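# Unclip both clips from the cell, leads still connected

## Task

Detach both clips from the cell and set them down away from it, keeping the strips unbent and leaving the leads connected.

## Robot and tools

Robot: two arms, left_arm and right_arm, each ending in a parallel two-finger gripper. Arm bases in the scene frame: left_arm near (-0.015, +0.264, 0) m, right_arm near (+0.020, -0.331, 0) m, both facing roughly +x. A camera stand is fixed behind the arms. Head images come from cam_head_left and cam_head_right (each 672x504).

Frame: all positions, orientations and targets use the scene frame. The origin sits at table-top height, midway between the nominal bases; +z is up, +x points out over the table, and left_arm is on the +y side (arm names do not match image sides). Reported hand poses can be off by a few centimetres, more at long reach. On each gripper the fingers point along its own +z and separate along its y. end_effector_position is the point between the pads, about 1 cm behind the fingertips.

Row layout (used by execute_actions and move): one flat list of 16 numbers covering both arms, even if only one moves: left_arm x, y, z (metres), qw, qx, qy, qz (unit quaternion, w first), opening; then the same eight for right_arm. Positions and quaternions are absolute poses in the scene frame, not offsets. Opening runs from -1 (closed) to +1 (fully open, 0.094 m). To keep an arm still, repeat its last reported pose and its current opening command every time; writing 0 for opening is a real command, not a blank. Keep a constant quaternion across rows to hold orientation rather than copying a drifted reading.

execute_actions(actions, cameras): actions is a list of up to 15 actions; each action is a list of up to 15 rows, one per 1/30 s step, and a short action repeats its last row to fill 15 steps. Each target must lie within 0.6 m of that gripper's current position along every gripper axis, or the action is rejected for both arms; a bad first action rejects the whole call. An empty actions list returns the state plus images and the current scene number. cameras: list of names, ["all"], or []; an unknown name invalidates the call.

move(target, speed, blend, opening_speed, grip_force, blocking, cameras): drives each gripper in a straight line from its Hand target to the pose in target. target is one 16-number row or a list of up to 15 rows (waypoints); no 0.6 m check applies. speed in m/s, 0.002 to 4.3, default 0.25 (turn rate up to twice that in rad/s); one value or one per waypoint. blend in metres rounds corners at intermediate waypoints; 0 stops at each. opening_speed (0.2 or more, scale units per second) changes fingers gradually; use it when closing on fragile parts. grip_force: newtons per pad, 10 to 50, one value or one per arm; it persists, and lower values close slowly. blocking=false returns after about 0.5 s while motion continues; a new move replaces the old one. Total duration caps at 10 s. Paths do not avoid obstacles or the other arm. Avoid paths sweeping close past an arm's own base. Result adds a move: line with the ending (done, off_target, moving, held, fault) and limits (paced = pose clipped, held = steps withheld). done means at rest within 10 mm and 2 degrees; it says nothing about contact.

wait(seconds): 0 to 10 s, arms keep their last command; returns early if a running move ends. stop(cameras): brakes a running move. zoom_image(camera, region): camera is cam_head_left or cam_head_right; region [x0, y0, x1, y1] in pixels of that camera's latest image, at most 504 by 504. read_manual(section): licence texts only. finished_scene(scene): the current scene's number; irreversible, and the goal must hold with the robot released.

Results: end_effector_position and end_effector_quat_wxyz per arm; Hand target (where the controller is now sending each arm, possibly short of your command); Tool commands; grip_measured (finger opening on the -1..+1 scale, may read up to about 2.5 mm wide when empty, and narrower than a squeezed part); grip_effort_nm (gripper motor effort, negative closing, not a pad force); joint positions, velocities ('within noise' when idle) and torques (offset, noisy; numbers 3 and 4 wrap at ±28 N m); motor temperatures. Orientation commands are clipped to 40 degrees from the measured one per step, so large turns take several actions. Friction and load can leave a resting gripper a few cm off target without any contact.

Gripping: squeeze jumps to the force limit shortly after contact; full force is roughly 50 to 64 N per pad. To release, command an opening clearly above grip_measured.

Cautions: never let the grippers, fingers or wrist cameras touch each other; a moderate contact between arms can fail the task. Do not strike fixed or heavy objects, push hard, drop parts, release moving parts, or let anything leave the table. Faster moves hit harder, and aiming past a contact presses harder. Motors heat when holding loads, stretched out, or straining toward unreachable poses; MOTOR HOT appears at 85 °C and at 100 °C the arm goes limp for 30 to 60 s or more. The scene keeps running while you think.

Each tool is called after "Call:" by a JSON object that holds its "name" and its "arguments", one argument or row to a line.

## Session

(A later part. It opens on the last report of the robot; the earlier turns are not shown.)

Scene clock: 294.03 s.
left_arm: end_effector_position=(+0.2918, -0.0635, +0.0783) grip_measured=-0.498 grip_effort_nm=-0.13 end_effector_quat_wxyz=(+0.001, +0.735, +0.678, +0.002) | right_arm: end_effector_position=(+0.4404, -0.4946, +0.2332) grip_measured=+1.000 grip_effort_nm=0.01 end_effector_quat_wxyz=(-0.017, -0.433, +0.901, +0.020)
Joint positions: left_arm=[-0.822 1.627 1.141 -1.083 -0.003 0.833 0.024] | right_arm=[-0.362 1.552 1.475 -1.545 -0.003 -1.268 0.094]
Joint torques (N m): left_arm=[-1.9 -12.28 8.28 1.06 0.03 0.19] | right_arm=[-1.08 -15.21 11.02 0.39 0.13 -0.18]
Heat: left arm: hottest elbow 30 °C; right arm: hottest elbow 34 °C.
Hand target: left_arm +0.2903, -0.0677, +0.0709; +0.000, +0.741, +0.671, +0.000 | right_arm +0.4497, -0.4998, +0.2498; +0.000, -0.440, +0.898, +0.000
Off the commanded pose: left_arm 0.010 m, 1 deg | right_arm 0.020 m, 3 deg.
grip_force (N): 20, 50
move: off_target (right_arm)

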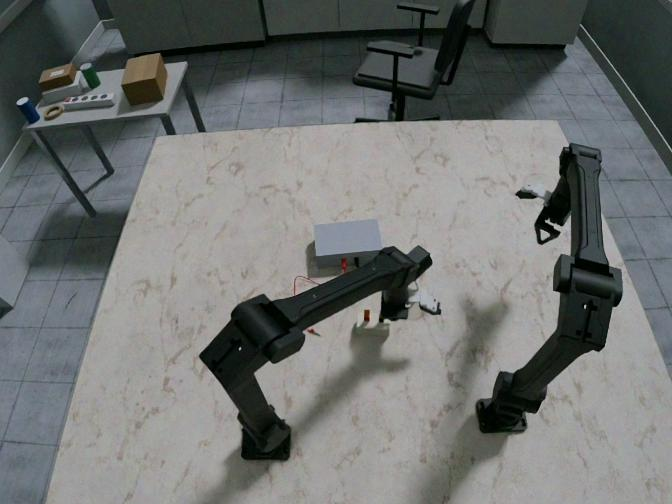

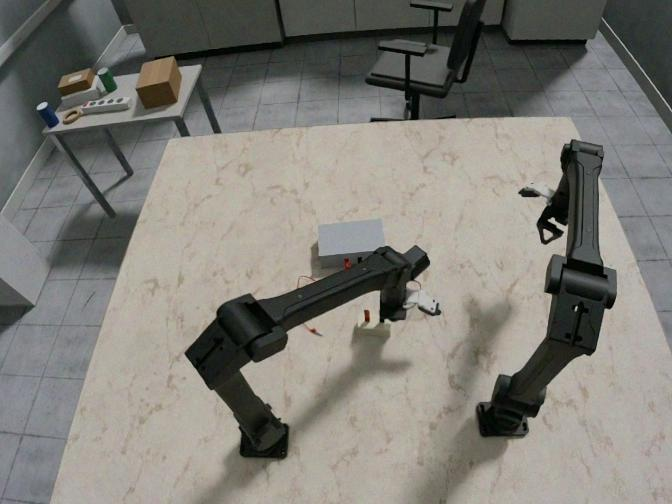

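Call:
{"name": "move", "arguments": {
  "target": [0.2905, -0.068, 0.067, 0, 0.743, 0.669, 0, -0.78, 0.45, -0.50, 0.25, 0, -0.440, 0.898, 0, 1],
  "cameras": ["all"],
  "opening_speed": 0.3
}}

Call:
{"name": "zoom_image", "arguments": {
  "camera": "cam_head_left",
  "region": [350, 290, 410, 335]
}}

Scene clock: 302.93 s.
left_arm: end_effector_position=(+0.2924, -0.0654, +0.0776) grip_measured=-0.774 grip_effort_nm=-0.31 end_effector_quat_wxyz=(+0.004, +0.735, +0.678, +0.001) | right_arm: end_effector_position=(+0.4404, -0.4946, +0.2332) grip_measured=+1.000 grip_effort_nm=0.02 end_effector_quat_wxyz=(-0.017, -0.433, +0.901, +0.020)
Joint positions: left_arm=[-0.824 1.629 1.141 -1.075 -0.002 0.833 0.011] | right_arm=[-0.362 1.552 1.475 -1.545 -0.003 -1.268 0.094]
Joint torques (N m): left_arm=[-1.79 -11.75 7.99 1.09 0.03 0.21] | right_arm=[-1.03 -15.38 10.99 0.4 0.11 -0.18]
Heat: left arm: hottest elbow 30 °C; right arm: hottest elbow 34 °C.
Hand target: left_arm +0.2897, -0.0680, +0.0670; +0.000, +0.742, +0.670, +0.000 | right_arm +0.4497, -0.4998, +0.2498; +0.000, -0.440, +0.898, +0.000
Off the commanded pose: left_arm 0.011 m, 1 deg | right_arm 0.020 m, 3 deg.
grip_force (N): 20, 50
move: off_target (left_arm, right_arm)

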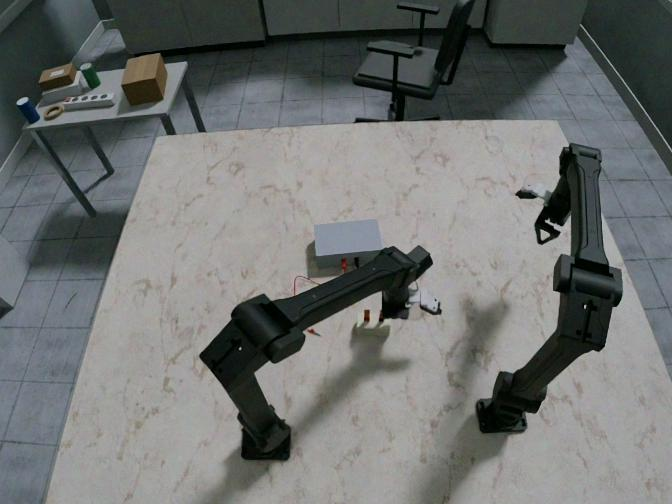

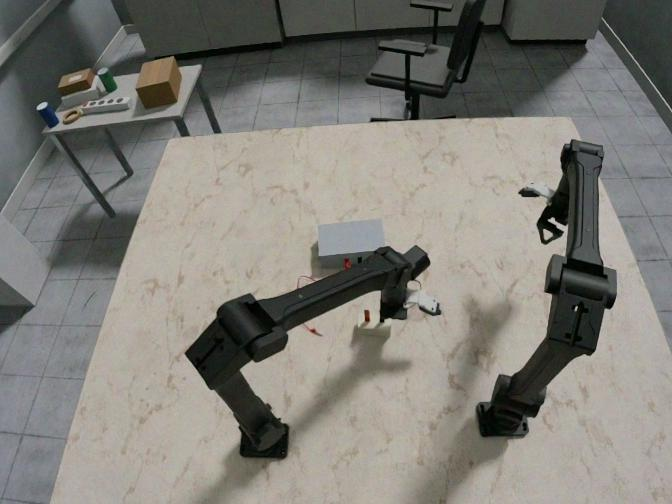

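Scaled by 8.400 from the camera's 672x504 image, which has a finer 960x720 frame.

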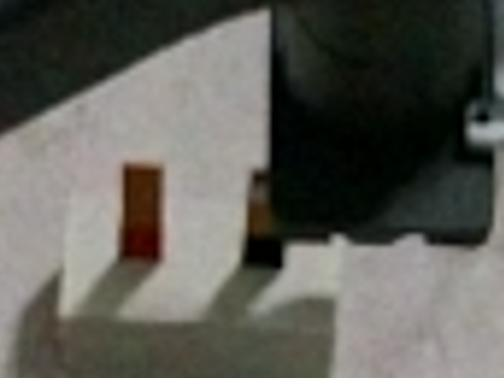

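Call:
{"name": "move", "arguments": {
  "target": [0.2905, -0.068, 0.067, 0, 0.743, 0.669, 0, -0.96, 0.45, -0.50, 0.25, 0, -0.440, 0.898, 0, 1],
  "cameras": ["all"],
  "opening_speed": 0.3
}}

Call:
{"name": "zoom_image", "arguments": {
  "camera": "cam_head_left",
  "region": [350, 290, 410, 335]
}}

Scene clock: 312.60 s.
left_arm: end_effector_position=(+0.2929, -0.0650, +0.0776) grip_measured=-0.803 grip_effort_nm=-0.48 end_effector_quat_wxyz=(+0.004, +0.736, +0.677, +0.001) | right_arm: end_effector_position=(+0.4404, -0.4946, +0.2332) grip_measured=+1.000 grip_effort_nm=0.02 end_effector_quat_wxyz=(-0.017, -0.433, +0.901, +0.020)
Joint positions: left_arm=[-0.822 1.629 1.141 -1.075 -0.002 0.836 0.009] | right_arm=[-0.362 1.552 1.475 -1.545 -0.003 -1.268 0.094]
Joint torques (N m): left_arm=[-1.55 -11.99 7.98 1.1 0.02 0.24] | right_arm=[-1.08 -15.44 10.99 0.36 0.11 -0.17]
Heat: left arm: hottest elbow 30 °C; right arm: hottest elbow 34 °C.
Hand target: left_arm +0.2908, -0.0672, +0.0672; +0.000, +0.743, +0.669, +0.000 | right_arm +0.4497, -0.4998, +0.2498; +0.000, -0.440, +0.898, +0.000
Off the commanded pose: left_arm 0.011 m, 1 deg | right_arm 0.020 m, 3 deg.
grip_force (N): 20, 50
move: off_target (left_arm, right_arm)

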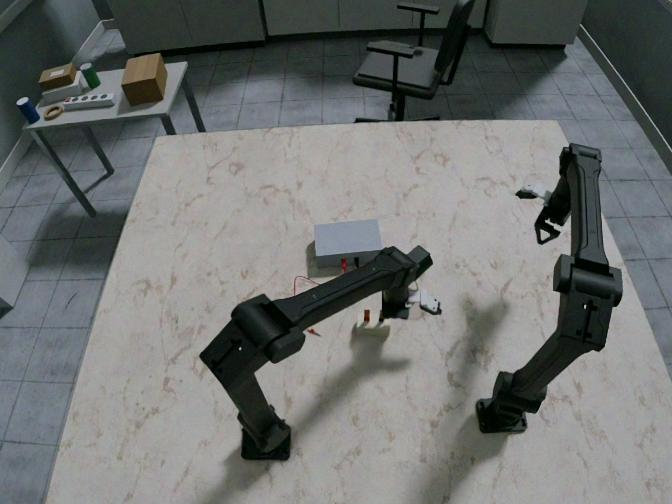

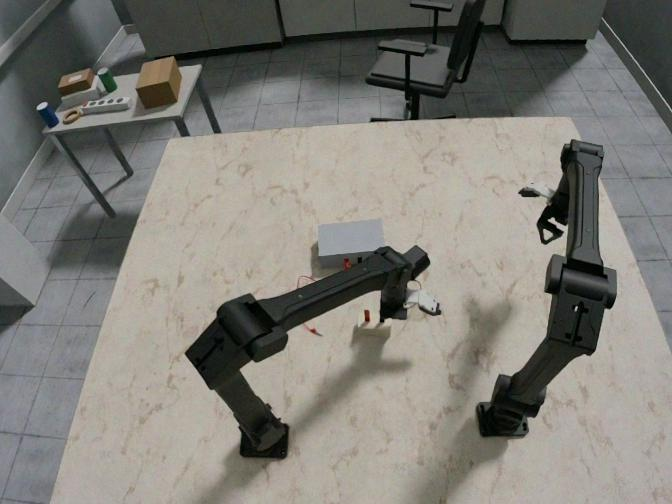

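Scaled by 8.400 from the camera's 672x504 image, which has a finer 960x720 frame.

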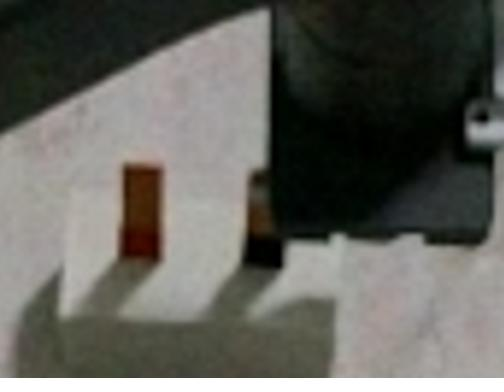

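Call:
{"name": "move", "arguments": {
  "target": [
    [0.2905, -0.068, 0.067, 0, 0.743, 0.669, 0, -1, 0.45, -0.50, 0.25, 0, -0.440, 0.898, 0, 1],
    [0.2915, -0.090, 0.080, 0, 0.743, 0.669, 0, -1, 0.45, -0.50, 0.25, 0, -0.440, 0.898, 0, 1],
    [0.290, -0.13, 0.095, 0, 0.743, 0.669, 0, -1, 0.45, -0.50, 0.25, 0, -0.440, 0.898, 0, 1]
  ],
  "cameras": ["all"],
  "speed": 0.06,
  "blend": [0,0.01,0],
  "opening_speed": 0.3,
  "grip_force": [40,50]
}}

Call:
{"name": "zoom_image", "arguments": {
  "camera": "cam_head_left",
  "region": [350, 280, 430, 340]
}}

Scene clock: 326.80 s.
left_arm: end_effector_position=(+0.2839, -0.1149, +0.0863) grip_measured=-0.820 grip_effort_nm=-0.85 end_effector_quat_wxyz=(-0.007, +0.749, +0.663, +0.001) | right_arm: end_effector_position=(+0.4404, -0.4946, +0.2332) grip_measured=+1.000 grip_effort_nm=0.02 end_effector_quat_wxyz=(-0.017, -0.433, +0.901, +0.020)
Joint positions: left_arm=[-0.906 1.707 1.268 -1.146 -0.002 0.79 0.008] | right_arm=[-0.362 1.552 1.475 -1.545 -0.003 -1.268 0.094]
Joint torques (N m): left_arm=[-1.55 -13.45 12.56 -0.12 -0.04 -0.12] | right_arm=[-0.97 -15.44 10.99 0.4 0.12 -0.17]
Heat: left arm: hottest elbow 30 °C; right arm: hottest elbow 34 °C.
Hand target: left_arm +0.2905, -0.1291, +0.0941; +0.000, +0.746, +0.666, +0.001 | right_arm +0.4497, -0.4998, +0.2498; +0.000, -0.440, +0.898, +0.000
Off the commanded pose: left_arm 0.018 m, 1 deg | right_arm 0.020 m, 3 deg.
grip_force (N): 40, 50
move: off_target (left_arm, right_arm)

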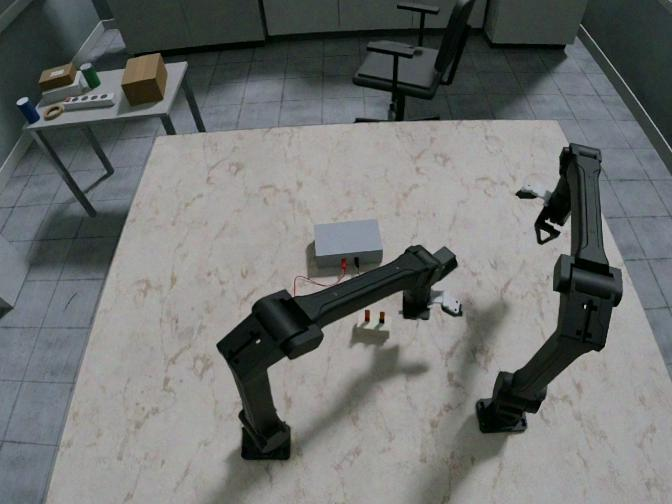

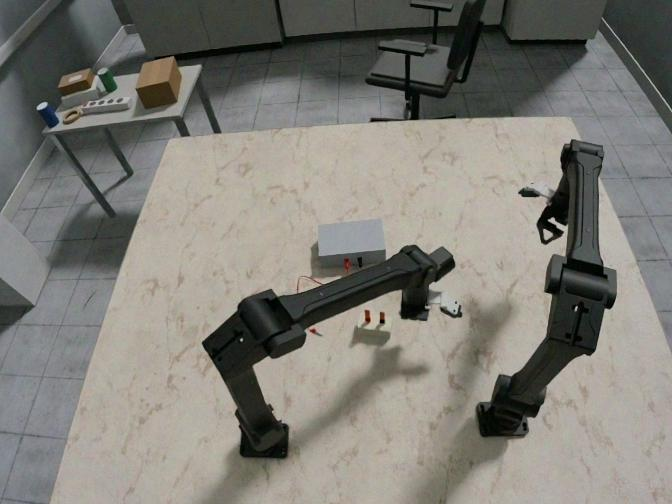

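Scaled by 6.300 from the camera's 672x504 image, which has a finer 960x720 frame.

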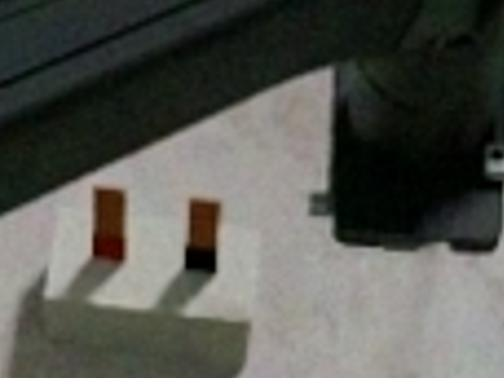

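Call:
{"name": "move", "arguments": {
  "target": [
    [0.286, -0.155, 0.09, 0, 0.743, 0.669, 0, -1, 0.45, -0.50, 0.25, 0, -0.440, 0.898, 0, 1],
    [0.284, -0.155, 0.003, 0, 0.743, 0.669, 0, -1, 0.45, -0.50, 0.25, 0, -0.440, 0.898, 0, 1],
    [0.284, -0.155, 0.003, 0, 0.743, 0.669, 0, -0.4, 0.45, -0.50, 0.25, 0, -0.440, 0.898, 0, 1],
    [0.286, -0.155, 0.12, 0, 0.743, 0.669, 0, -0.4, 0.45, -0.50, 0.25, 0, -0.440, 0.898, 0, 1]
  ],
  "cameras": [],
  "speed": 0.12,
  "opening_speed": 0.5
}}

Call:
{"name": "move", "arguments": {
  "target": [0.35, 0.15, 0.24, 0, 0.743, 0.669, 0, -0.4, 0.45, -0.50, 0.25, 0, -0.440, 0.898, 0, 1],
  "cameras": ["all"]
}}

Call:
{"name": "zoom_image", "arguments": {
  "camera": "cam_head_left",
  "region": [280, 240, 440, 360]
}}

Scene clock: 346.47 s.
left_arm: end_effector_position=(+0.2803, -0.1427, +0.1036) grip_measured=-0.402 grip_effort_nm=0.12 end_effector_quat_wxyz=(-0.014, +0.745, +0.666, +0.002) | right_arm: end_effector_position=(+0.4404, -0.4946, +0.2332) grip_measured=+1.000 grip_effort_nm=0.01 end_effector_quat_wxyz=(-0.017, -0.433, +0.901, +0.020)
Joint positions: left_arm=[-0.946 1.745 1.369 -1.223 -0.002 0.74 0.028] | right_arm=[-0.362 1.552 1.475 -1.545 -0.003 -1.268 0.094]
Joint torques (N m): left_arm=[-1.67 -15.15 12.48 -0.18 -0.05 -0.07] | right_arm=[-0.97 -15.33 10.99 0.36 0.11 -0.17]
Heat: left arm: hottest elbow 31 °C; right arm: hottest elbow 34 °C.
Hand target: left_arm +0.2866, -0.1553, +0.1196; +0.001, +0.743, +0.669, +0.000 | right_arm +0.4497, -0.4998, +0.2498; +0.000, -0.440, +0.898, +0.000
Off the commanded pose: left_arm 0.021 m, 2 deg | right_arm 0.020 m, 3 deg.
grip_force (N): 40, 50
move: off_target (left_arm, right_arm)
No camera images: "cameras" was empty.

Scene clock: 349.27 s.
left_arm: end_effector_position=(+0.3421, +0.1484, +0.2299) grip_measured=-0.402 grip_effort_nm=0.12 end_effector_quat_wxyz=(-0.007, +0.736, +0.677, -0.010) | right_arm: end_effector_position=(+0.4404, -0.4946, +0.2332) grip_measured=+1.000 grip_effort_nm=0.02 end_effector_quat_wxyz=(-0.017, -0.433, +0.901, +0.020)
Joint positions: left_arm=[-0.311 1.339 1.242 -1.496 0.011 1.348 0.028] | right_arm=[-0.362 1.552 1.475 -1.545 -0.003 -1.268 0.094]
Joint torques (N m): left_arm=[-1.03 -9.82 11.97 -0.21 0.08 0.23] | right_arm=[-0.97 -15.38 11 0.36 0.12 -0.16]
Heat: left arm: hottest elbow 31 °C; right arm: hottest elbow 34 °C.
Hand target: left_arm +0.3471, +0.1470, +0.2416; +0.001, +0.741, +0.672, -0.007 | right_arm +0.4497, -0.4998, +0.2498; +0.000, -0.440, +0.898, +0.000
Off the commanded pose: left_arm 0.013 m, 2 deg | right_arm 0.020 m, 3 deg.
grip_force (N): 40, 50
move: off_target (left_arm, right_arm)

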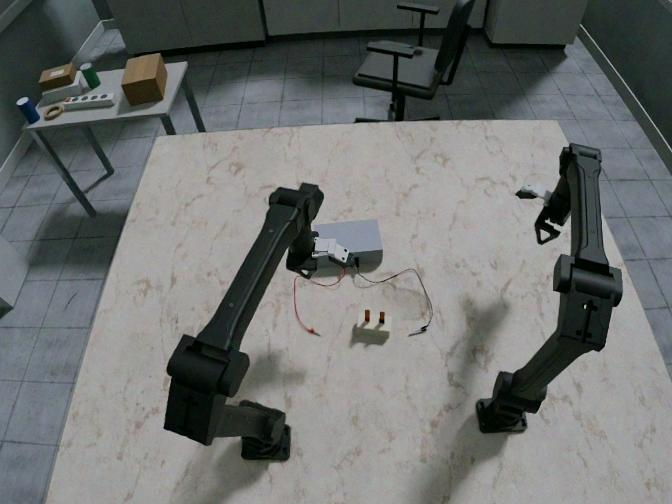

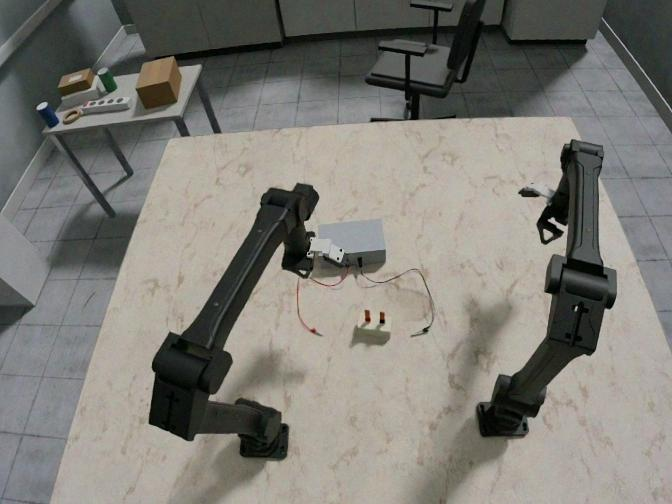

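Scaled by 3.150 from the camera's 672x504 image, which has a finer 960x720 frame.

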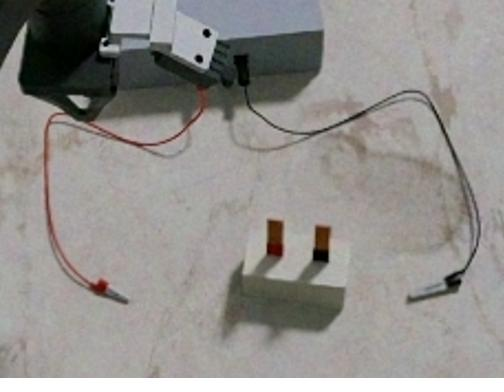

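Both clips are off and clear of the cell, and the leads are still plugged in.

Call:
{"name": "finished_scene", "arguments": {
  "scene": 2
}}

The scene is finished: the task was done.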